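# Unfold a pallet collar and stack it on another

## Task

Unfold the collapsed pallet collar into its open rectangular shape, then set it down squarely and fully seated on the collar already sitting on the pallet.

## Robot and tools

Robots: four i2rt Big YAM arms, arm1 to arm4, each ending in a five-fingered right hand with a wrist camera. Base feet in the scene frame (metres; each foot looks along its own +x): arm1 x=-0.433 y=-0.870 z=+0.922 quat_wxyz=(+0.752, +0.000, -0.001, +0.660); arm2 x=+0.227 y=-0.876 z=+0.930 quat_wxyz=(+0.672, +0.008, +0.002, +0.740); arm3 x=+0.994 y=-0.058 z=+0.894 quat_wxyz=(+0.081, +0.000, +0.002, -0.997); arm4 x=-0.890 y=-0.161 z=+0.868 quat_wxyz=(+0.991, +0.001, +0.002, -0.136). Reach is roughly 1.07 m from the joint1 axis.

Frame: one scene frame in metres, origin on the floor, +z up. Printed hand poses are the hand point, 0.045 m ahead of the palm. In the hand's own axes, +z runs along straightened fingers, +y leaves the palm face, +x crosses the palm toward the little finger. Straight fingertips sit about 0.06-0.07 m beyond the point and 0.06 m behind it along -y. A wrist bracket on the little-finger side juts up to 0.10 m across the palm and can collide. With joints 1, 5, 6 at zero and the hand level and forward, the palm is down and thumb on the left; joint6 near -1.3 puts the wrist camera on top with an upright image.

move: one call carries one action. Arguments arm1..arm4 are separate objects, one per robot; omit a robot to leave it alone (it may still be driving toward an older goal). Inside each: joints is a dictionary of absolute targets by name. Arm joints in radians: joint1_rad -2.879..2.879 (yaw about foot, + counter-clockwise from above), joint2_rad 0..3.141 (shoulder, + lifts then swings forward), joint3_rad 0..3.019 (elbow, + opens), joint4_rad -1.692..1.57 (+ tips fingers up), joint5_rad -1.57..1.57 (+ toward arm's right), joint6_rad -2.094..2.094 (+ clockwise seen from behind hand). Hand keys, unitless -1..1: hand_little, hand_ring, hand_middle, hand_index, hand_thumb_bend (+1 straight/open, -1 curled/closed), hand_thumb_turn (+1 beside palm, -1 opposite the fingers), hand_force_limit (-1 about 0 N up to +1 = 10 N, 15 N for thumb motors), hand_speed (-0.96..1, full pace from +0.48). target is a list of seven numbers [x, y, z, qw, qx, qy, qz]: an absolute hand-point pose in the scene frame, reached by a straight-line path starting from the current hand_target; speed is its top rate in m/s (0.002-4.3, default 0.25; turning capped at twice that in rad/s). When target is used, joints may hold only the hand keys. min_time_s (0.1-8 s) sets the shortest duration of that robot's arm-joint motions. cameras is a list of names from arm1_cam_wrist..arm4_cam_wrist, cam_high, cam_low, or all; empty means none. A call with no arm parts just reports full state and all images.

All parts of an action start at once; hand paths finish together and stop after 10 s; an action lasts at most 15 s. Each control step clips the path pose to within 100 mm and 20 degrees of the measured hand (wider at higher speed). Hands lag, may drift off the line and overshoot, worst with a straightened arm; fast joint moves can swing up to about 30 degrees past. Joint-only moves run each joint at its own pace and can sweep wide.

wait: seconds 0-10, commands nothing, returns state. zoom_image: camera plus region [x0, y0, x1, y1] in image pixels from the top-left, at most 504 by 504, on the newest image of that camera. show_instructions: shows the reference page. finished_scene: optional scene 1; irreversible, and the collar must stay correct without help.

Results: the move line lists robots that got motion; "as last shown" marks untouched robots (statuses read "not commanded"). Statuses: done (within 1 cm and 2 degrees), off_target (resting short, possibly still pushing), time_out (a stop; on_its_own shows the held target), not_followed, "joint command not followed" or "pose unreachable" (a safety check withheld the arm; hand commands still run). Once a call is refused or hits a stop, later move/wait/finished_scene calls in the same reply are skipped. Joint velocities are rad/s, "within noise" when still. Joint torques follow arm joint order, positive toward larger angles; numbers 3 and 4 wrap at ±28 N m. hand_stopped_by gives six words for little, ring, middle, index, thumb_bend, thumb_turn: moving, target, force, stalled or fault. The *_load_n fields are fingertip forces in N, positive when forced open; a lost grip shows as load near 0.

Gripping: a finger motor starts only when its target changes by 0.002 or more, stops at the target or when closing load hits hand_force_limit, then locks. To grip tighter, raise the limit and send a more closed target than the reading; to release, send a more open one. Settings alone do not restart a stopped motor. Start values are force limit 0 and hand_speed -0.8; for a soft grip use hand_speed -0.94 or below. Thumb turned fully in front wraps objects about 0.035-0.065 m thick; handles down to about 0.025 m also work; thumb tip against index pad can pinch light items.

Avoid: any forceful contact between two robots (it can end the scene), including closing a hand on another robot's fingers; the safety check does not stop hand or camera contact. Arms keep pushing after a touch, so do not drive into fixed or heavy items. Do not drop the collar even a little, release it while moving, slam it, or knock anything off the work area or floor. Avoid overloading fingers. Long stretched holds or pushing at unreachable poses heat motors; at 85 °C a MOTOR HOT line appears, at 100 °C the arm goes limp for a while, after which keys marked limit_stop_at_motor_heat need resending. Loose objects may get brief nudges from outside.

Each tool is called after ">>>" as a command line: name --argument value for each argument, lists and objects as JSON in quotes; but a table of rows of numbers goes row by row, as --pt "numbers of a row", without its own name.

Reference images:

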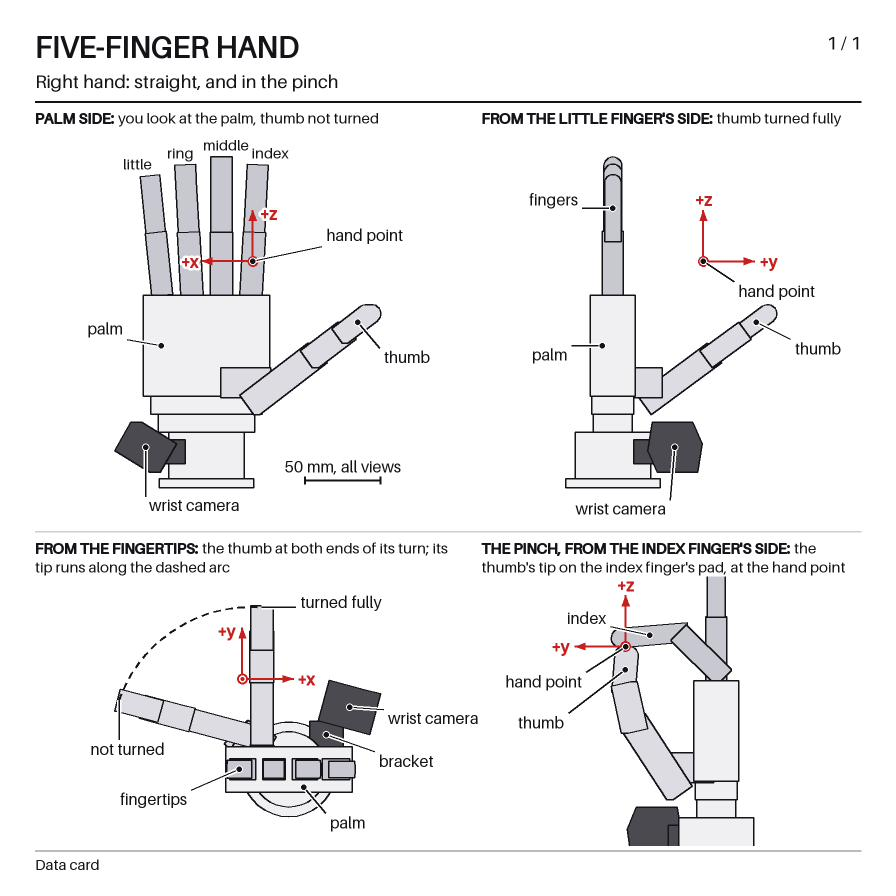

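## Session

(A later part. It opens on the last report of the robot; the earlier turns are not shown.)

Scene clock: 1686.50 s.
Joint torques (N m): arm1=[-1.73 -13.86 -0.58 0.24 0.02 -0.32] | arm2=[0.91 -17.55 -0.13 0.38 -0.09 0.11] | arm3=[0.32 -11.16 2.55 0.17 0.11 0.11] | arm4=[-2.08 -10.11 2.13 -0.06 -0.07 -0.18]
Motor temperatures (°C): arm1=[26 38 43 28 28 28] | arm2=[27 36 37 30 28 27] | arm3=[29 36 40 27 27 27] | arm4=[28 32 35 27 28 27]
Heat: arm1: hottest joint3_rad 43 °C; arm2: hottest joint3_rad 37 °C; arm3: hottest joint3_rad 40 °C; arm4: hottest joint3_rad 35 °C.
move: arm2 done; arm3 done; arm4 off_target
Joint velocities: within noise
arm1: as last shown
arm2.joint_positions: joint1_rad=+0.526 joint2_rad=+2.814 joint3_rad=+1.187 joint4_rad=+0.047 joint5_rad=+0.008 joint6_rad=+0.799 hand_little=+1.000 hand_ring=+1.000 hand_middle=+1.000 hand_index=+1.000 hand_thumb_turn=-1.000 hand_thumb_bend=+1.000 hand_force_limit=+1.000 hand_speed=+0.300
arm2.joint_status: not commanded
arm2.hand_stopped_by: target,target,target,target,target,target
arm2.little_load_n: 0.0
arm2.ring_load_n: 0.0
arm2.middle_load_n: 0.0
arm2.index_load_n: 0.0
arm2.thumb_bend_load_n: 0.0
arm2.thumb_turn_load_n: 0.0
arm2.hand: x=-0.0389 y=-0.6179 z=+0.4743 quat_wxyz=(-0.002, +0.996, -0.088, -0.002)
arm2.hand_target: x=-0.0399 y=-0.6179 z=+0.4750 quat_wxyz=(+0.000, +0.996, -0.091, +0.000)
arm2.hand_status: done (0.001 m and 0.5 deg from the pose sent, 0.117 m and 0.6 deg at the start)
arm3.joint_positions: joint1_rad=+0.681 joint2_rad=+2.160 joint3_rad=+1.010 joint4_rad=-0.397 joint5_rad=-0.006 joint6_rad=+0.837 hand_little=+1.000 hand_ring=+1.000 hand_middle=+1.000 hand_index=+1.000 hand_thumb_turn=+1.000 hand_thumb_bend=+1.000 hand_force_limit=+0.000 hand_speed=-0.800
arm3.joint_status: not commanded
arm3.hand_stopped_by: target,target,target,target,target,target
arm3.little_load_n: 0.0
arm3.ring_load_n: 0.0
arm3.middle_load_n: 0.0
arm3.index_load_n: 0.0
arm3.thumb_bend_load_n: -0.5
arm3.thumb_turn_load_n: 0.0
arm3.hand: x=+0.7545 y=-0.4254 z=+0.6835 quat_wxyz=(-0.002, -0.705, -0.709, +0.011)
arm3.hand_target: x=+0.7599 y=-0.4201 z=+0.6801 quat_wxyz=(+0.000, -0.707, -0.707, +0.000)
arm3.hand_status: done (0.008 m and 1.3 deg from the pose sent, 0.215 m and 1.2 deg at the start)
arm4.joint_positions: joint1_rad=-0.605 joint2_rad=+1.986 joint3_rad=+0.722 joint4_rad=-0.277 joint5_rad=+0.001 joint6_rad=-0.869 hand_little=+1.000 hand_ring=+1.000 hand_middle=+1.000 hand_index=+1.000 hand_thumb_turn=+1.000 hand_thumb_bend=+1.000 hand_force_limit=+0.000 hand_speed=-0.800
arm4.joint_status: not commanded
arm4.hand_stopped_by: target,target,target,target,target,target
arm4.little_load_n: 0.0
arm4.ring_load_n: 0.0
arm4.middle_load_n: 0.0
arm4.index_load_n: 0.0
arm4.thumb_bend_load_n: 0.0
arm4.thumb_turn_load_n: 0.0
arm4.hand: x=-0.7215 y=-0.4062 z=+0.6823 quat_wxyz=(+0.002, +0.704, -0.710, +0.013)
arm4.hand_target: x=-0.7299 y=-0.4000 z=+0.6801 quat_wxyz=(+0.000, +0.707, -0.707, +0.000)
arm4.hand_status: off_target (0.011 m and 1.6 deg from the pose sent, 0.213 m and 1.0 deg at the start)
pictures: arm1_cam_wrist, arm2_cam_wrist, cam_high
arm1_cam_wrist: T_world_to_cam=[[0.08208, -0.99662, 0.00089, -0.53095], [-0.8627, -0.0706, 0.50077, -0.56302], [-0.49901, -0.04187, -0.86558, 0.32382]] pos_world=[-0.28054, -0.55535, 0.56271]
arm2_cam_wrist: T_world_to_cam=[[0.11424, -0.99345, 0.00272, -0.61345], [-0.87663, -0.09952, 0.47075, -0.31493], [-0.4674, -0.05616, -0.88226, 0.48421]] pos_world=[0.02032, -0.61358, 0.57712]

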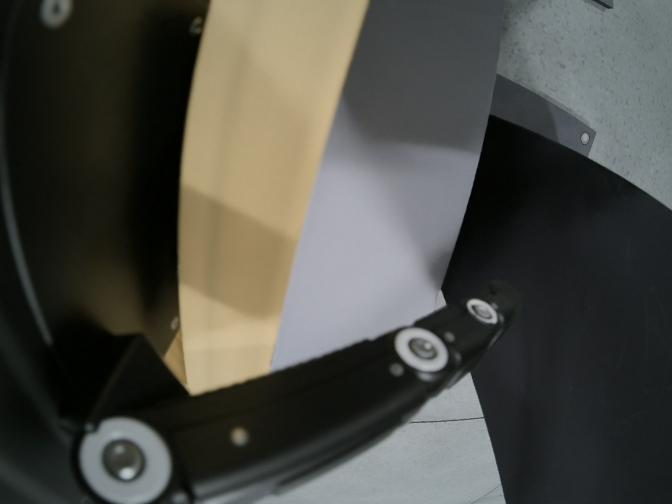

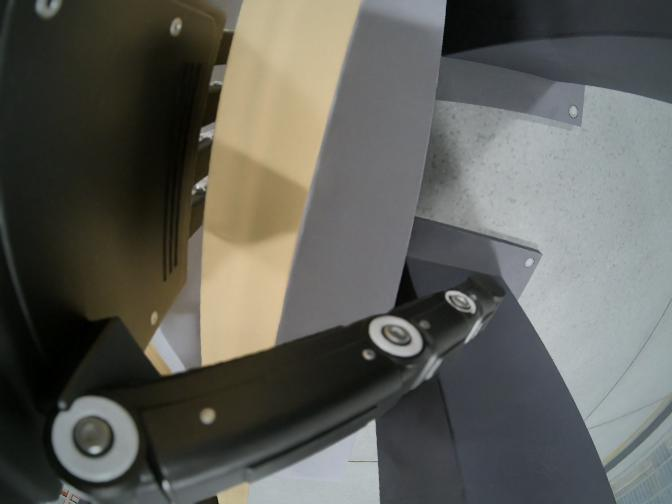

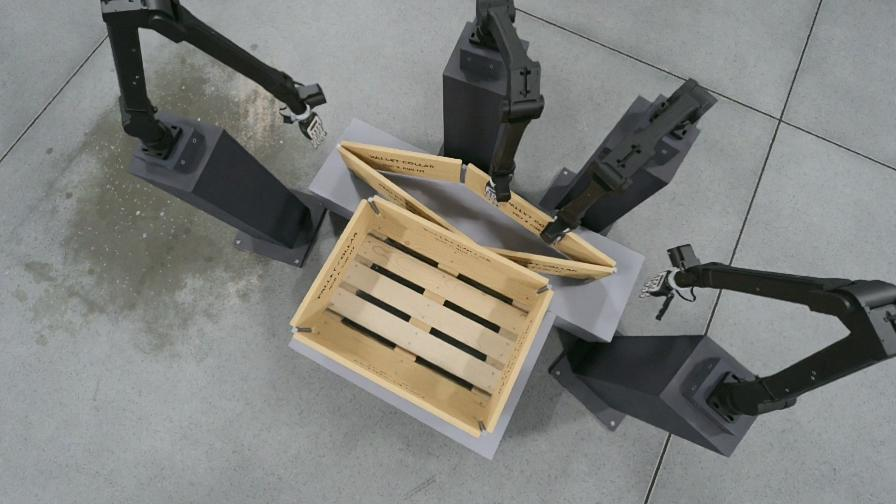

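>>> move --arm3 '{"target":[0.47,-0.55,0.70,0,0.9885,0.1513,0],"speed":0.3,"joints":{"hand_thumb_turn":-1,"hand_thumb_bend":0.2,"hand_force_limit":1,"hand_speed":0.3}}' --arm4 '{"target":[-0.236,-0.325,0.72,0,0.1513,-0.9885,0],"speed":0.3,"joints":{"hand_thumb_turn":-1,"hand_thumb_bend":0.2,"hand_force_limit":1,"hand_speed":0.3}}' --arm1 '{"target":[-0.43,-0.545,0.475,0,0.9966,-0.0807,0],"speed":0.15}' --cameras '["arm3_cam_wrist","arm4_cam_wrist","cam_high"]'

Scene clock: 1775.43 s.
Joint torques (N m): arm1=[-0.79 -12.34 -0.39 -0.24 0.01 -0.21] | arm2=[0.91 -17.61 -0.02 0.25 -0.11 0.13] | arm3=[-0.26 -15.33 8.1 0.14 0.07 0.13] | arm4=[-1.2 -14.27 4.88 0.18 0.03 -0.01]
Motor temperatures (°C): arm1=[26 40 37 27 27 28] | arm2=[27 37 32 29 27 27] | arm3=[29 35 38 27 26 27] | arm4=[28 30 34 27 27 27]
Heat: arm1: hottest joint2_rad 40 °C; arm2: hottest joint2_rad 37 °C; arm3: hottest joint3_rad 38 °C; arm4: hottest joint3_rad 34 °C.
move: arm1 not_followed; arm3 off_target; arm4 not_followed
Joint velocities: within noise
arm1.joint_positions: joint1_rad=-0.092 joint2_rad=+2.801 joint3_rad=+1.174 joint4_rad=+0.029 joint5_rad=-0.002 joint6_rad=-0.063 hand_little=+1.000 hand_ring=+1.000 hand_middle=+1.000 hand_index=+1.000 hand_thumb_turn=-1.000 hand_thumb_bend=+1.000 hand_force_limit=+1.000 hand_speed=+0.480
arm1.joint_status: not commanded
arm1.hand_stopped_by: target,target,target,target,target,target
arm1.little_load_n: 0.0
arm1.ring_load_n: 0.0
arm1.middle_load_n: 0.0
arm1.index_load_n: 0.0
arm1.thumb_bend_load_n: 0.0
arm1.thumb_turn_load_n: 0.0
arm1.on_its_own: joint1_rad is held at -0.092, not at its first target -0.229; joint6_rad is held at -0.063, not at its first target -0.176
arm1.hand: x=-0.3902 y=-0.5607 z=+0.4674 quat_wxyz=(+0.013, +0.997, -0.080, -0.003)
arm1.hand_target: x=-0.3902 y=-0.5607 z=+0.4674 quat_wxyz=(+0.013, +0.997, -0.080, -0.003)
arm1.hand_status: not_followed (0.043 m and 1.6 deg from the pose sent, 0.089 m and 2.0 deg at the start)
arm2: as last shown
arm2.thumb_turn_load_n: 0.5
arm2.hand_target: x=-0.0400 y=-0.6179 z=+0.4750 quat_wxyz=(+0.000, +0.996, -0.092, +0.000)
arm3.joint_positions: joint1_rad=+0.537 joint2_rad=+2.451 joint3_rad=+1.790 joint4_rad=-0.901 joint5_rad=-0.006 joint6_rad=+1.950 hand_little=+1.000 hand_ring=+1.000 hand_middle=+1.000 hand_index=+1.000 hand_thumb_turn=-1.000 hand_thumb_bend=+0.200 hand_force_limit=+1.000 hand_speed=+0.300
arm3.joint_status: all done
arm3.hand_stopped_by: target,target,target,target,target,target
arm3.little_load_n: 0.0
arm3.ring_load_n: 0.0
arm3.middle_load_n: 0.0
arm3.index_load_n: 0.0
arm3.thumb_bend_load_n: 0.0
arm3.thumb_turn_load_n: 0.0
arm3.hand: x=+0.4777 y=-0.5499 z=+0.7096 quat_wxyz=(-0.003, -0.987, -0.159, +0.002)
arm3.hand_target: x=+0.4704 y=-0.5497 z=+0.7002 quat_wxyz=(+0.000, -0.988, -0.151, +0.000)
arm3.hand_status: off_target (0.012 m and 1.0 deg from the pose sent, 0.311 m and 73.0 deg at the start)
arm4.joint_positions: joint1_rad=-0.282 joint2_rad=+2.110 joint3_rad=+1.135 joint4_rad=-0.575 joint5_rad=-0.010 joint6_rad=-0.038 hand_little=+1.000 hand_ring=+1.000 hand_middle=+1.000 hand_index=+1.000 hand_thumb_turn=-1.000 hand_thumb_bend=+0.200 hand_force_limit=+1.000 hand_speed=+0.300
arm4.joint_status: all done
arm4.hand_stopped_by: target,target,target,target,target,target
arm4.little_load_n: 0.0
arm4.ring_load_n: 0.0
arm4.middle_load_n: 0.0
arm4.index_load_n: 0.0
arm4.thumb_bend_load_n: 0.0
arm4.thumb_turn_load_n: 0.0
arm4.on_its_own: joint1_rad is held at -0.283, not at its first target -0.611; joint3_rad is held at +1.135, not at its first target +0.714; joint4_rad is held at -0.576, not at its first target -0.287; joint6_rad is held at -0.038, not at its first target -0.885
arm4.hand: x=-0.5073 y=-0.3631 z=+0.7016 quat_wxyz=(-0.008, +0.502, -0.865, +0.005)
arm4.hand_target: x=-0.5073 y=-0.3631 z=+0.7016 quat_wxyz=(-0.008, +0.502, -0.865, +0.005)
arm4.hand_status: not_followed (0.275 m and 42.9 deg from the pose sent, 0.494 m and 72.1 deg at the start; pose on its path clipped on 40 of 83 steps)
led back after a hold (arm1 arm): the arm was led back toward your command in small steps, so it may still be short of it.
pose unreachable (arm1 arm): on one or more control steps of this call this arm could not follow its commanded pose, so it was not sent that pose on those steps. On the call's last step it was still not sent that pose. It may still have moved: this result reports where it is.
cause: moving toward the commanded pose would bring a part of the arm too close to another arm (the arm4 arm, along the way the arms are being sent, or toward where that arm still pushes).
pose unreachable (arm4 arm): on one or more control steps of this call this arm could not follow its commanded pose, so it was not sent that pose on those steps. On the call's last step it was still not sent that pose. It may still have moved: this result reports where it is.
cause: moving toward the commanded pose would bring a part of the arm too close to another arm (the arm1 arm, along the way the arms are being sent, or toward where that arm still pushes).
arm3_cam_wrist: T_world_to_cam=[[0.52979, -0.84809, 0.00838, -0.7276], [-0.74479, -0.46049, 0.48295, -0.23561], [-0.40572, -0.2621, -0.87561, 0.78294]] pos_world=[0.52765, -0.52035, 0.80544]
arm4_cam_wrist: T_world_to_cam=[[-0.95759, 0.28789, 0.01138, -0.39124], [0.25523, 0.82929, 0.49713, 0.08589], [0.13368, 0.47895, -0.8676, 0.96426]] pos_world=[-0.52548, -0.42043, 0.79835]

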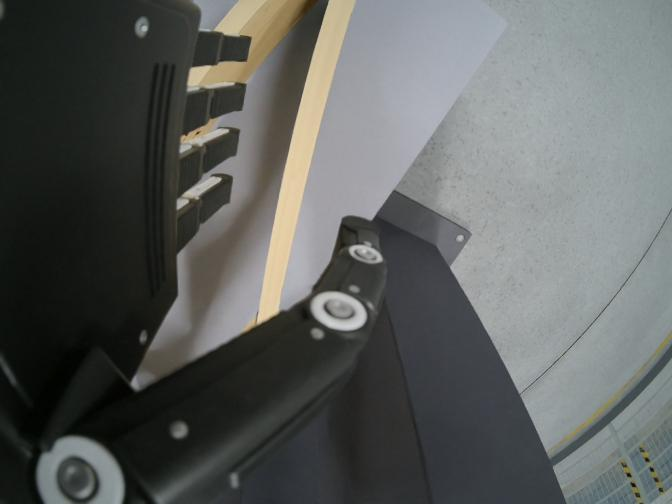

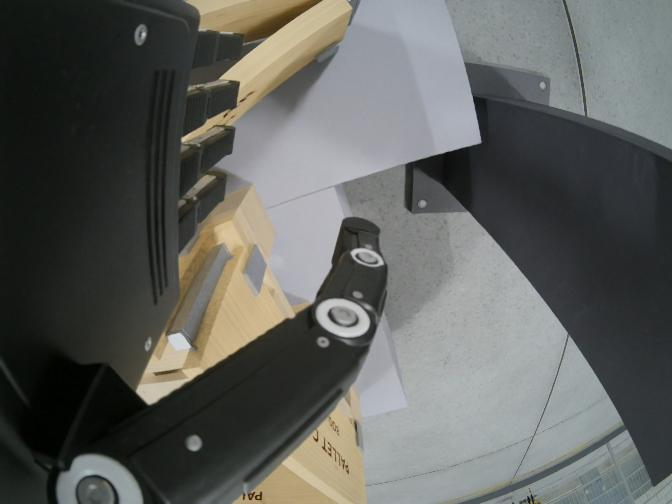

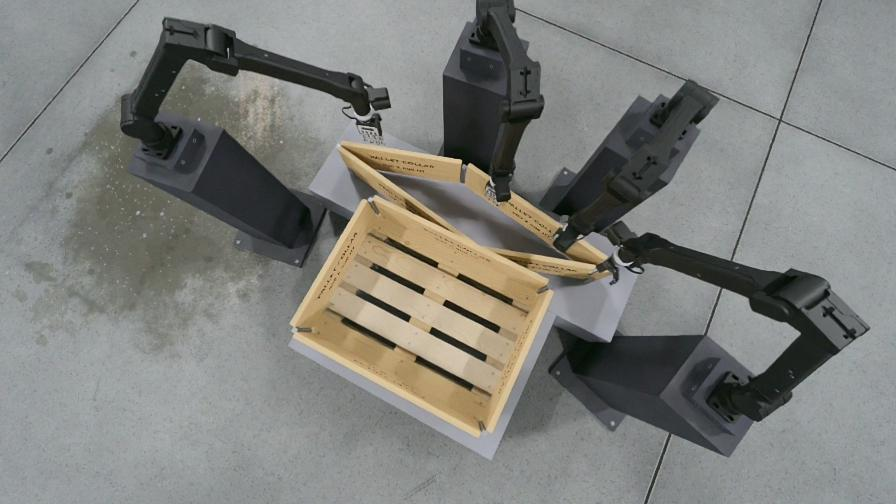

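>>> move --arm1 '{"target":[-0.39,-0.5607,0.467,0.013,0.9967,-0.0807,0],"speed":0.15}' --arm4 '{"target":[-0.42,-0.25,0.80,0,0.42,-0.9075,0],"speed":0.3}'

>>> move --arm4 '{"target":[-0.236,-0.315,0.72,0,0.1513,-0.9885,0],"speed":0.25}' --cameras '["arm4_cam_wrist","cam_high"]'

Scene clock: 1784.23 s.
Joint torques (N m): arm1=[-0.73 -12.28 -0.44 -0.16 0.12 -0.18] | arm2=[1.14 -17.32 -0.09 0.17 -0.07 0.08] | arm3=[-0.32 -15.38 8.13 0.13 0.07 0.13] | arm4=[-1.32 -13.68 8.76 -0.13 0.07 0.15]
Motor temperatures (°C): arm1=[26 40 37 26 27 28] | arm2=[27 37 32 29 27 27] | arm3=[29 36 39 27 26 27] | arm4=[28 30 34 27 27 27]
Heat: arm1: hottest joint2_rad 40 °C; arm2: hottest joint2_rad 37 °C; arm3: hottest joint3_rad 39 °C; arm4: hottest joint3_rad 34 °C.
move: arm1 done; arm4 off_target
Joint velocities: within noise
arm1.joint_positions: joint1_rad=-0.092 joint2_rad=+2.801 joint3_rad=+1.174 joint4_rad=+0.029 joint5_rad=+0.000 joint6_rad=-0.063 hand_little=+1.000 hand_ring=+1.000 hand_middle=+1.000 hand_index=+1.000 hand_thumb_turn=-1.000 hand_thumb_bend=+1.000 hand_force_limit=+1.000 hand_speed=+0.480
arm1.joint_status: not commanded
arm1.hand_stopped_by: target,target,target,target,target,target
arm1.little_load_n: 0.0
arm1.ring_load_n: 0.0
arm1.middle_load_n: 0.0
arm1.index_load_n: 0.0
arm1.thumb_bend_load_n: 0.0
arm1.thumb_turn_load_n: 0.0
arm1.hand: x=-0.3897 y=-0.5608 z=+0.4673 quat_wxyz=(+0.013, +0.997, -0.080, -0.001)
arm1.hand_target: x=-0.3899 y=-0.5606 z=+0.4670 quat_wxyz=(+0.013, +0.997, -0.081, +0.000)
arm1.hand_status: done (0.000 m and 0.2 deg from the pose sent, 0.000 m and 0.4 deg at the start)
arm2, arm3: as last shown
arm2.thumb_turn_load_n: 0.0
arm3.hand: x=+0.4775 y=-0.5500 z=+0.7097 quat_wxyz=(-0.003, -0.987, -0.159, +0.002)
arm3.hand_target: x=+0.4703 y=-0.5497 z=+0.7003 quat_wxyz=(+0.000, -0.988, -0.151, +0.000)
arm4.joint_positions: joint1_rad=-0.020 joint2_rad=+1.960 joint3_rad=+1.216 joint4_rad=-0.839 joint5_rad=-0.001 joint6_rad=+0.392 hand_little=+1.000 hand_ring=+1.000 hand_middle=+1.000 hand_index=+1.000 hand_thumb_turn=-1.000 hand_thumb_bend=+0.200 hand_force_limit=+1.000 hand_speed=+0.300
arm4.joint_status: not commanded
arm4.hand_stopped_by: target,target,target,target,target,target
arm4.little_load_n: 0.0
arm4.ring_load_n: 0.0
arm4.middle_load_n: 0.0
arm4.index_load_n: 0.0
arm4.thumb_bend_load_n: 0.0
arm4.thumb_turn_load_n: 0.0
arm4.hand: x=-0.4330 y=-0.2451 z=+0.7951 quat_wxyz=(+0.005, +0.429, -0.904, -0.006)
arm4.hand_target: x=-0.4203 y=-0.2500 z=+0.8001 quat_wxyz=(+0.000, +0.420, -0.908, +0.000)
arm4.hand_status: off_target (0.015 m and 1.4 deg from the pose sent, 0.173 m and 10.7 deg at the start)
pictures: none

Scene clock: 1786.30 s.
Joint torques (N m): arm1=[-0.73 -12.28 -0.43 -0.12 0.12 -0.17] | arm2=[0.56 -17.38 0.05 0.16 -0.1 0.09] | arm3=[-0.32 -15.33 8.12 0.14 0.08 0.12] | arm4=[-1.9 -18.37 10.41 -0.18 0.08 0.16]
Motor temperatures (°C): arm1=[26 40 37 26 27 28] | arm2=[27 37 32 29 27 27] | arm3=[29 36 39 27 26 27] | arm4=[28 30 34 27 27 27]
Heat: arm1: hottest joint2_rad 40 °C; arm2: hottest joint2_rad 37 °C; arm3: hottest joint3_rad 39 °C; arm4: hottest joint3_rad 34 °C.
move: arm4 off_target
Joint velocities: within noise
arm1, arm2, arm3: as last shown
arm4.joint_positions: joint1_rad=-0.049 joint2_rad=+2.420 joint3_rad=+1.839 joint4_rad=-1.002 joint5_rad=-0.001 joint6_rad=+0.920 hand_little=+1.000 hand_ring=+1.000 hand_middle=+1.000 hand_index=+1.000 hand_thumb_turn=-1.000 hand_thumb_bend=+0.200 hand_force_limit=+1.000 hand_speed=+0.300
arm4.joint_status: not commanded
arm4.hand_stopped_by: target,target,target,target,target,target
arm4.little_load_n: 0.0
arm4.ring_load_n: 0.0
arm4.middle_load_n: 0.0
arm4.index_load_n: 0.0
arm4.thumb_bend_load_n: 0.0
arm4.thumb_turn_load_n: 0.0
arm4.hand: x=-0.2487 y=-0.3051 z=+0.7173 quat_wxyz=(+0.007, +0.163, -0.987, -0.005)
arm4.hand_target: x=-0.2366 y=-0.3149 z=+0.7203 quat_wxyz=(+0.000, +0.151, -0.988, +0.000)
arm4.hand_status: off_target (0.016 m and 1.7 deg from the pose sent, 0.222 m and 33.4 deg at the start)
arm4_cam_wrist: T_world_to_cam=[[-0.52477, 0.85012, 0.04376, 0.09546], [0.75543, 0.44139, 0.48426, -0.02072], [0.39236, 0.28718, -0.87383, 0.92593]] pos_world=[-0.29756, -0.33792, 0.81497]

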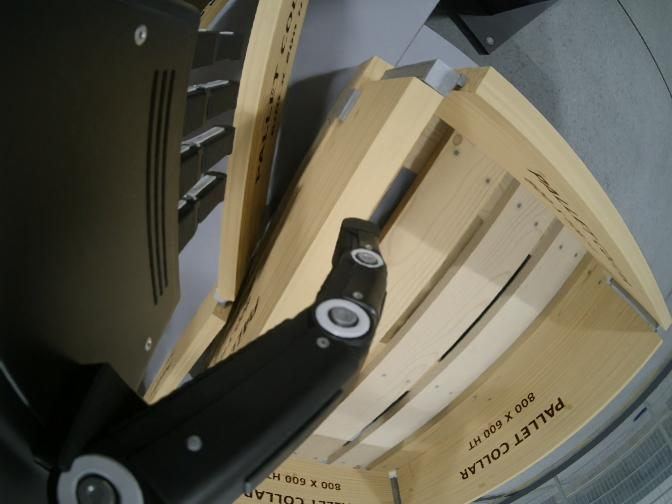

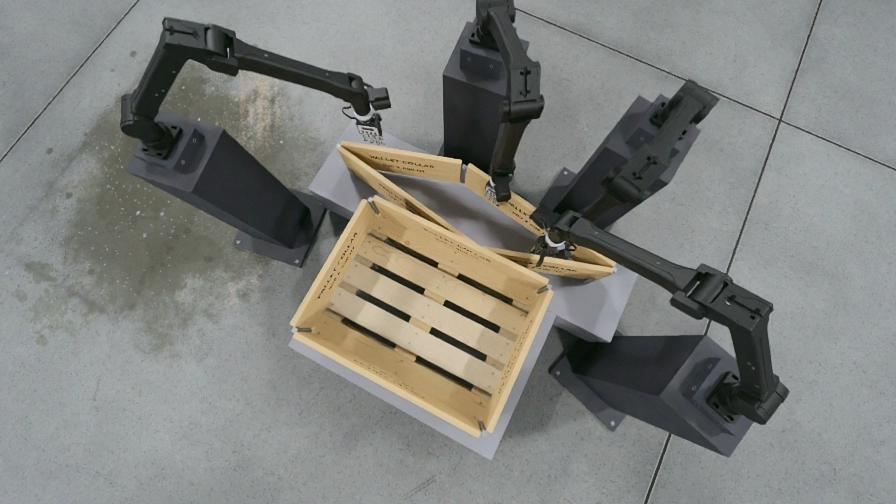

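>>> zoom_image --camera "arm4_cam_wrist" --region '[180, 0, 480, 330]'

>>> move --cameras '["arm3_cam_wrist"]'

>>> zoom_image --camera "arm3_cam_wrist" --region '[170, 0, 400, 340]'

Scaled by 1.527 from the camera's image (finer frame: 960x720).

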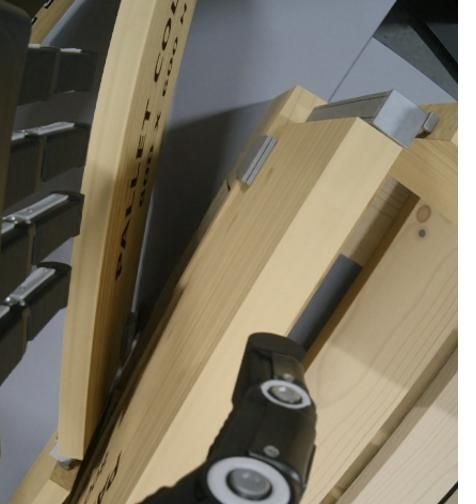

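Scene clock: 1797.20 s.
Joint torques (N m): arm1=[-0.56 -12.28 -0.46 -0.14 0.12 -0.16] | arm2=[0.73 -18.02 -0.12 0.4 -0.09 0.09] | arm3=[-0.26 -15.27 8.12 0.14 0.08 0.13] | arm4=[-1.85 -18.43 10.44 -0.1 0.06 0.15]
Motor temperatures (°C): arm1=[26 40 36 26 27 28] | arm2=[27 37 32 29 27 27] | arm3=[29 37 41 27 26 27] | arm4=[28 31 35 27 27 27]
Heat: arm1: hottest joint2_rad 40 °C; arm2: hottest joint2_rad 37 °C; arm3: hottest joint3_rad 41 °C; arm4: hottest joint3_rad 35 °C.
Joint velocities: within noise
arm1.joint_positions: joint1_rad=-0.092 joint2_rad=+2.801 joint3_rad=+1.174 joint4_rad=+0.029 joint5_rad=+0.000 joint6_rad=-0.063 hand_little=+1.000 hand_ring=+1.000 hand_middle=+1.000 hand_index=+1.000 hand_thumb_turn=-1.000 hand_thumb_bend=+1.000 hand_force_limit=+1.000 hand_speed=+0.480
arm1.joint_status: not commanded
arm1.hand_stopped_by: target,target,target,target,target,target
arm1.little_load_n: 0.0
arm1.ring_load_n: 0.0
arm1.middle_load_n: 0.0
arm1.index_load_n: 0.0
arm1.thumb_bend_load_n: -0.5
arm1.thumb_turn_load_n: 0.0
arm1.hand: x=-0.3897 y=-0.5608 z=+0.4673 quat_wxyz=(+0.013, +0.997, -0.080, -0.001) (m; scene frame)
arm1.hand_target: x=-0.3899 y=-0.5606 z=+0.4670 quat_wxyz=(+0.013, +0.997, -0.081, +0.000) (m; scene frame)
arm1.hand_status: not commanded
arm2.joint_positions: joint1_rad=+0.526 joint2_rad=+2.814 joint3_rad=+1.187 joint4_rad=+0.047 joint5_rad=+0.008 joint6_rad=+0.799 hand_little=+1.000 hand_ring=+1.000 hand_middle=+1.000 hand_index=+1.000 hand_thumb_turn=-1.000 hand_thumb_bend=+1.000 hand_force_limit=+1.000 hand_speed=+0.300
arm2.joint_status: not commanded
arm2.hand_stopped_by: target,target,target,target,target,target
arm2.little_load_n: 0.0
arm2.ring_load_n: 0.0
arm2.middle_load_n: 0.0
arm2.index_load_n: 0.0
arm2.thumb_bend_load_n: 0.0
arm2.thumb_turn_load_n: 0.0
arm2.hand: x=-0.0389 y=-0.6179 z=+0.4743 quat_wxyz=(-0.002, +0.996, -0.088, -0.002) (m; scene frame)
arm2.hand_target: x=-0.0400 y=-0.6179 z=+0.4750 quat_wxyz=(+0.000, +0.996, -0.092, +0.000) (m; scene frame)
arm2.hand_status: not commanded
arm3.joint_positions: joint1_rad=+0.537 joint2_rad=+2.451 joint3_rad=+1.790 joint4_rad=-0.901 joint5_rad=-0.006 joint6_rad=+1.950 hand_little=+1.000 hand_ring=+1.000 hand_middle=+1.000 hand_index=+1.000 hand_thumb_turn=-1.000 hand_thumb_bend=+0.200 hand_force_limit=+1.000 hand_speed=+0.300
arm3.joint_status: not commanded
arm3.hand_stopped_by: target,target,target,target,target,target
arm3.little_load_n: 0.0
arm3.ring_load_n: 0.0
arm3.middle_load_n: 0.0
arm3.index_load_n: 0.0
arm3.thumb_bend_load_n: 0.0
arm3.thumb_turn_load_n: 0.0
arm3.hand: x=+0.4775 y=-0.5500 z=+0.7097 quat_wxyz=(-0.003, -0.987, -0.159, +0.002) (m; scene frame)
arm3.hand_target: x=+0.4703 y=-0.5497 z=+0.7003 quat_wxyz=(+0.000, -0.988, -0.151, +0.000) (m; scene frame)
arm3.hand_status: not commanded
arm4.joint_positions: joint1_rad=-0.049 joint2_rad=+2.420 joint3_rad=+1.839 joint4_rad=-1.002 joint5_rad=-0.001 joint6_rad=+0.921 hand_little=+1.000 hand_ring=+1.000 hand_middle=+1.000 hand_index=+1.000 hand_thumb_turn=-1.000 hand_thumb_bend=+0.200 hand_force_limit=+1.000 hand_speed=+0.300
arm4.joint_status: not commanded
arm4.hand_stopped_by: target,target,target,target,target,target
arm4.little_load_n: 0.0
arm4.ring_load_n: 0.0
arm4.middle_load_n: 0.0
arm4.index_load_n: 0.0
arm4.thumb_bend_load_n: 0.0
arm4.thumb_turn_load_n: 0.0
arm4.hand: x=-0.2487 y=-0.3051 z=+0.7173 quat_wxyz=(+0.007, +0.163, -0.987, -0.005) (m; scene frame)
arm4.hand_target: x=-0.2366 y=-0.3149 z=+0.7203 quat_wxyz=(+0.000, +0.151, -0.988, +0.000) (m; scene frame)
arm4.hand_status: off_target (0.016 m and 1.6 deg from the pose sent, 0.222 m and 33.4 deg at the start)
pictures: arm3_cam_wrist
camera_calibration:
arm3_cam_wrist: T_world_to_cam=[[0.52945, -0.8483, 0.00836, -0.72754], [-0.74481, -0.4601, 0.48329, -0.23584], [-0.40613, -0.2621, -0.87542, 0.78302]] pos_world=[0.52755, -0.52045, 0.80554]

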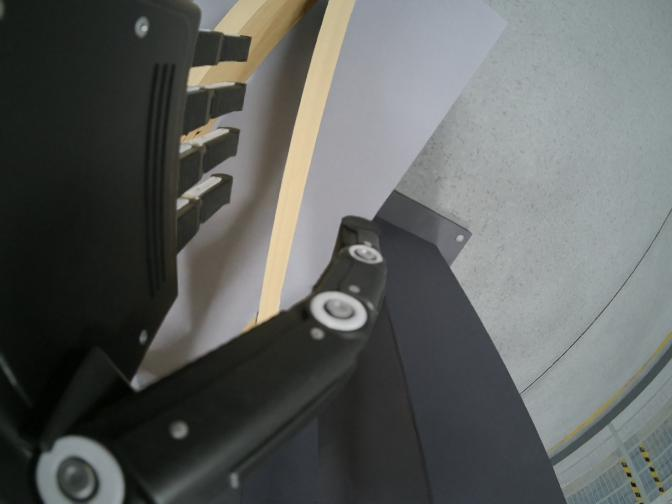

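Scaled by 1.482 from the camera's image (finer frame: 960x720).

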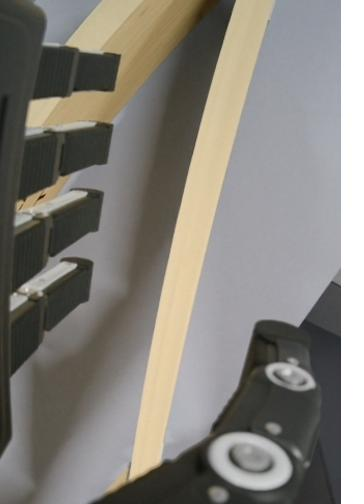

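>>> move --arm3 '{"target":[0.465,-0.566,0.565,0,0.9882,0.1530,0],"speed":0.15}' --arm4 '{"target":[-0.230,-0.345,0.585,0,0.1564,-0.9877,0],"speed":0.15}' --cameras '["arm3_cam_wrist","arm4_cam_wrist"]'

>>> zoom_image --camera "arm3_cam_wrist" --region '[150, 0, 450, 340]'

>>> zoom_image --camera "arm4_cam_wrist" --region '[150, 0, 450, 340]'

Scene clock: 1818.90 s.
Joint torques (N m): arm1=[-0.73 -12.34 -0.43 -0.12 0.12 -0.17] | arm2=[0.91 -17.73 -0.02 0.28 -0.09 0.13] | arm3=[0.62 -16.73 7.36 0.55 0.07 0.12] | arm4=[-1.2 -19.66 6.87 0.17 0.01 0.01]
Motor temperatures (°C): arm1=[26 39 36 26 27 28] | arm2=[27 37 32 29 27 27] | arm3=[29 38 42 27 26 27] | arm4=[28 33 37 27 27 27]
Heat: arm1: hottest joint2_rad 39 °C; arm2: hottest joint2_rad 37 °C; arm3: hottest joint3_rad 42 °C; arm4: hottest joint3_rad 37 °C.
move: arm3 done; arm4 not_followed
Joint velocities: within noise
arm1.joint_positions: joint1_rad=-0.092 joint2_rad=+2.801 joint3_rad=+1.174 joint4_rad=+0.029 joint5_rad=+0.000 joint6_rad=-0.063 hand_little=+1.000 hand_ring=+1.000 hand_middle=+1.000 hand_index=+1.000 hand_thumb_turn=-1.000 hand_thumb_bend=+1.000 hand_force_limit=+1.000 hand_speed=+0.480
arm1.joint_status: not commanded
arm1.hand_stopped_by: target,target,target,target,target,target
arm1.little_load_n: 0.0
arm1.ring_load_n: 0.0
arm1.middle_load_n: 0.0
arm1.index_load_n: 0.0
arm1.thumb_bend_load_n: 0.0
arm1.thumb_turn_load_n: 0.0
arm1.hand: x=-0.3897 y=-0.5608 z=+0.4673 quat_wxyz=(+0.013, +0.997, -0.080, -0.001)
arm1.hand_target: x=-0.3899 y=-0.5606 z=+0.4670 quat_wxyz=(+0.013, +0.997, -0.081, +0.000)
arm1.hand_status: not commanded
arm2: as last shown
arm3.joint_positions: joint1_rad=+0.538 joint2_rad=+2.757 joint3_rad=+2.001 joint4_rad=-0.821 joint5_rad=-0.006 joint6_rad=+1.960 hand_little=+1.000 hand_ring=+1.000 hand_middle=+1.000 hand_index=+1.000 hand_thumb_turn=-1.000 hand_thumb_bend=+0.200 hand_force_limit=+1.000 hand_speed=+0.300
arm3.joint_status: not commanded
arm3.hand_stopped_by: target,target,target,target,target,target
arm3.little_load_n: 0.0
arm3.ring_load_n: 0.0
arm3.middle_load_n: 0.0
arm3.index_load_n: 0.5
arm3.thumb_bend_load_n: 0.0
arm3.thumb_turn_load_n: 0.0
arm3.hand: x=+0.4675 y=-0.5585 z=+0.5713 quat_wxyz=(+0.002, -0.988, -0.155, -0.005)
arm3.hand_target: x=+0.4654 y=-0.5658 z=+0.5652 quat_wxyz=(+0.000, -0.988, -0.153, +0.000)
arm3.hand_status: done (0.010 m and 0.6 deg from the pose sent, 0.146 m and 0.8 deg at the start)
arm4.joint_positions: joint1_rad=-0.060 joint2_rad=+2.487 joint3_rad=+1.869 joint4_rad=-0.966 joint5_rad=-0.001 joint6_rad=+0.921 hand_little=+1.000 hand_ring=+1.000 hand_middle=+1.000 hand_index=+1.000 hand_thumb_turn=-1.000 hand_thumb_bend=+0.200 hand_force_limit=+1.000 hand_speed=+0.300
arm4.joint_status: not commanded
arm4.hand_stopped_by: target,target,target,target,target,target
arm4.little_load_n: 0.0
arm4.ring_load_n: 0.0
arm4.middle_load_n: 0.0
arm4.index_load_n: 0.0
arm4.thumb_bend_load_n: -0.5
arm4.thumb_turn_load_n: 0.0
arm4.hand: x=-0.2459 y=-0.3137 z=+0.6835 quat_wxyz=(+0.007, +0.157, -0.987, -0.005)
arm4.hand_target: x=-0.2459 y=-0.3137 z=+0.6835 quat_wxyz=(+0.007, +0.157, -0.987, -0.005)
arm4.hand_status: not_followed (0.105 m and 0.9 deg from the pose sent, 0.139 m and 1.2 deg at the start; pose on its path clipped on 27 of 55 steps)
pose unreachable (arm4 arm): on one or more control steps of this call this arm could not follow its commanded pose, so it was not sent that pose on those steps. On the call's last step it was still not sent that pose. It may still have moved: this result reports where it is.
cause: moving toward the commanded pose would bring a part of the arm too close to another arm (this arm's hand and a part of the arm1 arm, 18 mm apart when this arm was first held).
arm3_cam_wrist: T_world_to_cam=[[0.52186, -0.85301, 0.00598, -0.72604], [-0.75485, -0.45852, 0.469, -0.16662], [-0.39732, -0.24927, -0.88318, 0.663]] pos_world=[0.51654, -0.53046, 0.66803]
arm4_cam_wrist: T_world_to_cam=[[-0.51501, 0.85607, 0.04367, 0.11002], [0.76044, 0.43278, 0.48419, -0.00403], [0.3956, 0.28257, -0.87387, 0.89706]] pos_world=[-0.29515, -0.34592, 0.78107]

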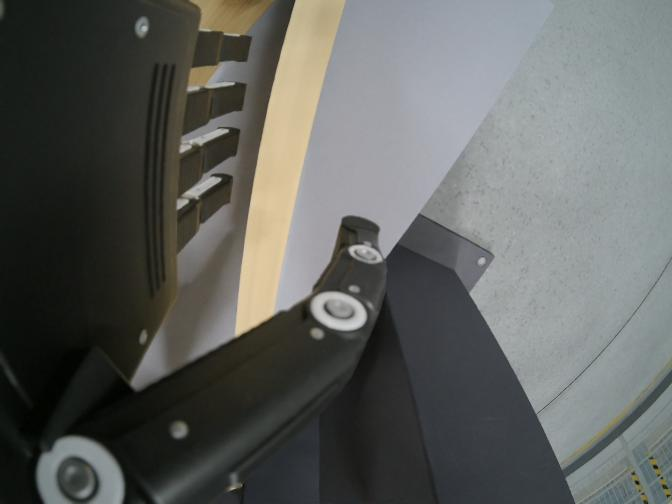

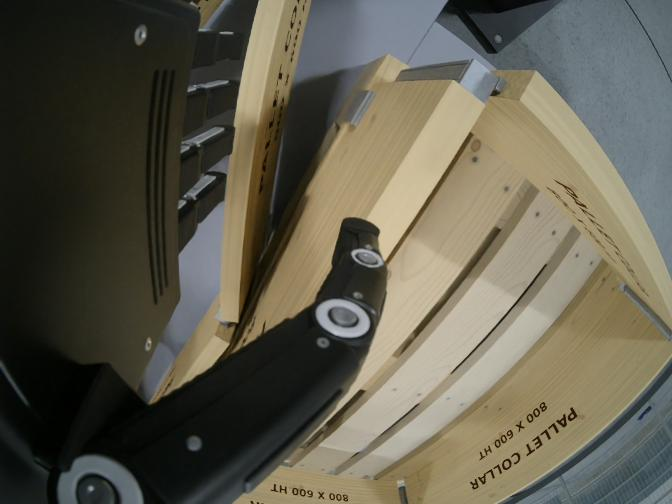

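Scaled by 1.482 from the camera's image (finer frame: 960x720).

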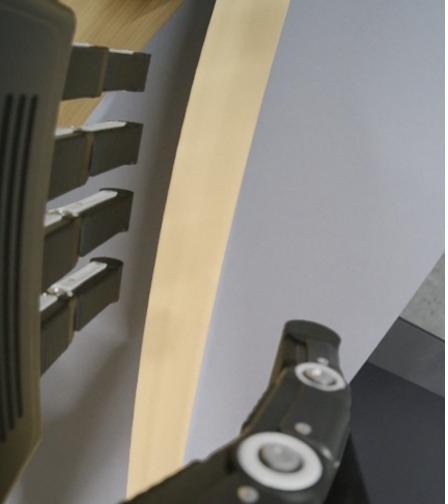

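Scaled by 1.482 from the camera's image (finer frame: 960x720).

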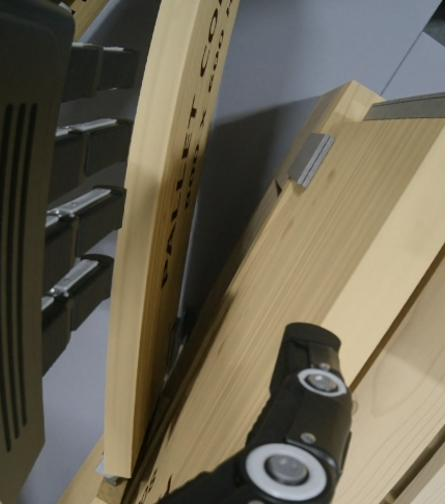

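>>> move --arm3 '{"target":[0.465,-0.566,0.68,0,0.9882,0.1530,0],"speed":0.25}' --arm4 '{"target":[-0.2459,-0.30,0.75,0,0.157,-0.9876,0],"speed":0.2}' --arm1 '{"target":[-0.39,-0.56,0.455,0.03,0.9962,-0.0807,0],"speed":0.2}' --arm2 '{"target":[-0.04,-0.62,0.455,0.03,0.9953,-0.092,0],"speed":0.2}'

>>> move --arm1 '{"joints":{"joint2_rad":2.97,"joint3_rad":1.03,"joint4_rad":-0.05},"min_time_s":2}' --arm2 '{"joints":{"joint2_rad":2.98,"joint3_rad":1.04,"joint4_rad":-0.05},"min_time_s":2}' --cameras '["cam_high"]'

>>> zoom_image --camera "cam_high" --region '[300, 100, 680, 330]'

Scene clock: 1836.50 s.
Joint torques (N m): arm1=[-0.56 -11.99 0.24 -0.68 0.12 -0.15] | arm2=[-0.32 -16.56 0.66 0.08 -0.22 -0.09] | arm3=[0.56 -16.56 5.61 0.25 0.08 0.12] | arm4=[-0.44 -18.9 6.72 -0.02 0.03 0.15]
Motor temperatures (°C): arm1=[26 39 36 26 27 28] | arm2=[27 37 32 29 27 27] | arm3=[29 39 41 27 26 27] | arm4=[28 34 37 27 27 27]
Heat: arm1: hottest joint2_rad 39 °C; arm2: hottest joint2_rad 37 °C; arm3: hottest joint3_rad 41 °C; arm4: hottest joint3_rad 37 °C.
move: arm1 done; arm2 off_target; arm3 off_target; arm4 off_target
Joint velocities: within noise
arm1.joint_positions: joint1_rad=-0.092 joint2_rad=+2.829 joint3_rad=+1.224 joint4_rad=-0.011 joint5_rad=+0.005 joint6_rad=-0.063 hand_little=+1.000 hand_ring=+1.000 hand_middle=+1.000 hand_index=+1.000 hand_thumb_turn=-1.000 hand_thumb_bend=+1.000 hand_force_limit=+1.000 hand_speed=+0.480
arm1.joint_status: not commanded
arm1.hand_stopped_by: target,target,target,target,target,target
arm1.little_load_n: 0.0
arm1.ring_load_n: 0.0
arm1.middle_load_n: 0.0
arm1.index_load_n: 0.0
arm1.thumb_bend_load_n: 0.0
arm1.thumb_turn_load_n: 0.0
arm1.hand: x=-0.3877 y=-0.5558 z=+0.4572 quat_wxyz=(+0.022, +0.997, -0.080, +0.000)
arm1.hand_target: x=-0.3900 y=-0.5600 z=+0.4551 quat_wxyz=(+0.030, +0.996, -0.081, +0.000)
arm1.hand_status: done (0.005 m and 0.9 deg from the pose sent, 0.012 m and 1.9 deg at the start)
arm2.joint_positions: joint1_rad=+0.521 joint2_rad=+2.856 joint3_rad=+1.262 joint4_rad=-0.017 joint5_rad=-0.029 joint6_rad=+0.798 hand_little=+1.000 hand_ring=+1.000 hand_middle=+1.000 hand_index=+1.000 hand_thumb_turn=-1.000 hand_thumb_bend=+1.000 hand_force_limit=+1.000 hand_speed=+0.300
arm2.joint_status: not commanded
arm2.hand_stopped_by: target,target,target,target,target,target
arm2.little_load_n: 0.0
arm2.ring_load_n: 0.0
arm2.middle_load_n: 0.0
arm2.index_load_n: 0.0
arm2.thumb_bend_load_n: 0.0
arm2.thumb_turn_load_n: 0.0
arm2.hand: x=-0.0474 y=-0.6150 z=+0.4611 quat_wxyz=(+0.021, +0.996, -0.091, -0.006)
arm2.hand_target: x=-0.0401 y=-0.6199 z=+0.4553 quat_wxyz=(+0.030, +0.995, -0.092, +0.000)
arm2.hand_status: off_target (0.011 m and 1.2 deg from the pose sent, 0.020 m and 3.7 deg at the start)
arm3.joint_positions: joint1_rad=+0.538 joint2_rad=+2.528 joint3_rad=+1.911 joint4_rad=-0.916 joint5_rad=-0.006 joint6_rad=+1.960 hand_little=+1.000 hand_ring=+1.000 hand_middle=+1.000 hand_index=+1.000 hand_thumb_turn=-1.000 hand_thumb_bend=+0.200 hand_force_limit=+1.000 hand_speed=+0.300
arm3.joint_status: not commanded
arm3.hand_stopped_by: target,target,target,target,target,target
arm3.little_load_n: 0.0
arm3.ring_load_n: 0.0
arm3.middle_load_n: 0.0
arm3.index_load_n: 0.0
arm3.thumb_bend_load_n: 0.0
arm3.thumb_turn_load_n: 0.0
arm3.hand: x=+0.4538 y=-0.5706 z=+0.6983 quat_wxyz=(-0.010, -0.988, -0.155, +0.014)
arm3.hand_target: x=+0.4650 y=-0.5659 z=+0.6806 quat_wxyz=(+0.000, -0.988, -0.153, +0.000)
arm3.hand_status: off_target (0.022 m and 2.0 deg from the pose sent, 0.109 m and 0.6 deg at the start)
arm4.joint_positions: joint1_rad=-0.048 joint2_rad=+2.349 joint3_rad=+1.830 joint4_rad=-1.018 joint5_rad=-0.001 joint6_rad=+0.926 hand_little=+1.000 hand_ring=+1.000 hand_middle=+1.000 hand_index=+1.000 hand_thumb_turn=-1.000 hand_thumb_bend=+0.200 hand_force_limit=+1.000 hand_speed=+0.300
arm4.joint_status: not commanded
arm4.hand_stopped_by: target,target,target,target,target,target
arm4.little_load_n: 0.0
arm4.ring_load_n: 0.0
arm4.middle_load_n: 0.0
arm4.index_load_n: 0.0
arm4.thumb_bend_load_n: 0.0
arm4.thumb_turn_load_n: 0.0
arm4.hand: x=-0.2385 y=-0.3075 z=+0.7603 quat_wxyz=(-0.014, +0.161, -0.987, +0.007)
arm4.hand_target: x=-0.2459 y=-0.3001 z=+0.7502 quat_wxyz=(+0.000, +0.157, -0.988, +0.000)
arm4.hand_status: off_target (0.015 m and 1.8 deg from the pose sent, 0.068 m and 0.9 deg at the start)
pictures: none

Scene clock: 1840.80 s.
Joint torques (N m): arm1=[-0.44 -3.14 -11.08 -3.1 -0.99 -0.3] | arm2=[1.26 -8.59 -10.36 -2.26 -0.84 0.3] | arm3=[0.56 -16.67 5.59 0.24 0.09 0.12] | arm4=[-0.62 -18.49 6.68 -0.01 0.05 0.16]
Motor temperatures (°C): arm1=[26 39 36 26 27 28] | arm2=[27 37 32 29 27 27] | arm3=[29 39 41 27 26 27] | arm4=[28 34 37 27 27 27]
Heat: arm1: hottest joint2_rad 39 °C; arm2: hottest joint2_rad 37 °C; arm3: hottest joint3_rad 41 °C; arm4: hottest joint3_rad 37 °C.
move: arm1 time_out; arm2 time_out
Joint velocities: within noise
arm1.joint_positions: joint1_rad=-0.092 joint2_rad=+2.851 joint3_rad=+1.152 joint4_rad=+0.028 joint5_rad=+0.036 joint6_rad=-0.045 hand_little=+1.000 hand_ring=+1.000 hand_middle=+1.000 hand_index=+1.000 hand_thumb_turn=-1.000 hand_thumb_bend=+1.000 hand_force_limit=+1.000 hand_speed=+0.480
arm1.joint_status: joint3_rad time_out (moved -0.073 of -0.194); joint4_rad time_out (moved +0.039 of -0.039); the others done
arm1.hand_stopped_by: target,target,target,target,target,target
arm1.little_load_n: 0.0
arm1.ring_load_n: 0.0
arm1.middle_load_n: 1.5
arm1.index_load_n: 0.0
arm1.thumb_bend_load_n: 0.0
arm1.thumb_turn_load_n: 0.0
arm1.on_its_own: joint3_rad reads +1.152 and still pushes toward +1.039 since a time_out; joint4_rad reads +0.028 and still pushes toward -0.050 since a time_out
arm1.hand: x=-0.3937 y=-0.6048 z=+0.4556 quat_wxyz=(+0.052, +0.995, -0.087, +0.011)
arm1.hand_target: x=-0.4339 y=-0.7584 z=+0.4712 quat_wxyz=(+0.202, +0.976, -0.078, -0.024)
arm1.hand_status: not commanded
arm2.joint_positions: joint1_rad=+0.506 joint2_rad=+2.883 joint3_rad=+1.142 joint4_rad=+0.008 joint5_rad=-0.011 joint6_rad=+0.769 hand_little=+1.000 hand_ring=+1.000 hand_middle=+1.000 hand_index=+1.000 hand_thumb_turn=-1.000 hand_thumb_bend=+1.000 hand_force_limit=+1.000 hand_speed=+0.300
arm2.joint_status: joint3_rad time_out (moved -0.120 of -0.222); joint4_rad time_out (moved +0.025 of -0.033); the others done
arm2.hand_stopped_by: target,target,target,target,target,target
arm2.little_load_n: 0.0
arm2.ring_load_n: 0.0
arm2.middle_load_n: 0.5
arm2.index_load_n: 0.0
arm2.thumb_bend_load_n: 0.0
arm2.thumb_turn_load_n: 0.0
arm2.on_its_own: joint3_rad reads +1.142 and still pushes toward +1.040 since a time_out; joint4_rad reads +0.008 and still pushes toward -0.050 since a time_out
arm2.hand: x=+0.0098 y=-0.6820 z=+0.4597 quat_wxyz=(+0.063, +0.994, -0.083, +0.039)
arm2.hand_target: x=+0.0824 y=-0.7962 z=+0.4664 quat_wxyz=(+0.166, +0.975, -0.092, +0.115)
arm2.hand_status: not commanded
arm3, arm4: as last shown
arm3.index_load_n: 0.5
arm4.middle_load_n: -0.5

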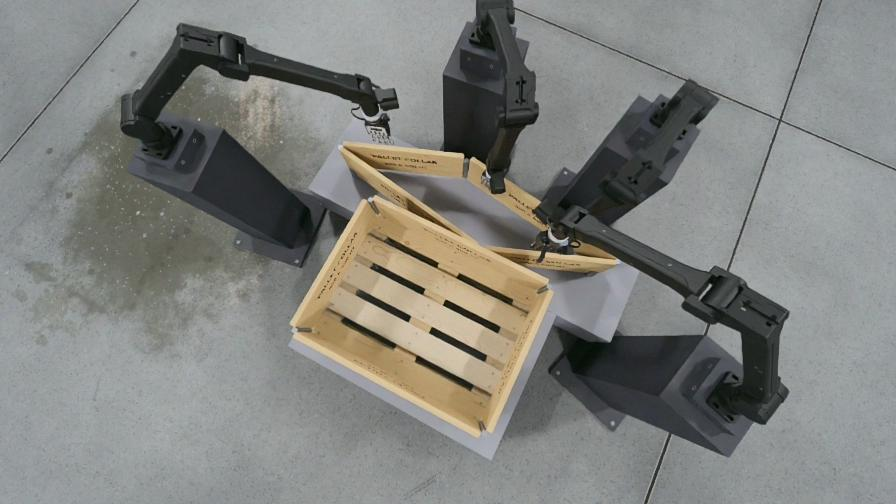

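Scaled by 1.326.

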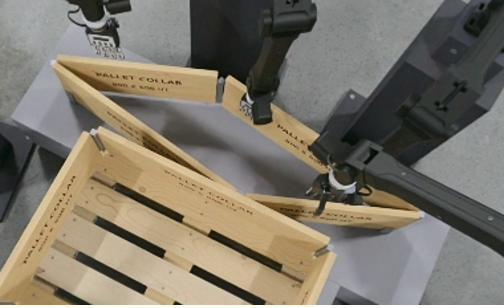

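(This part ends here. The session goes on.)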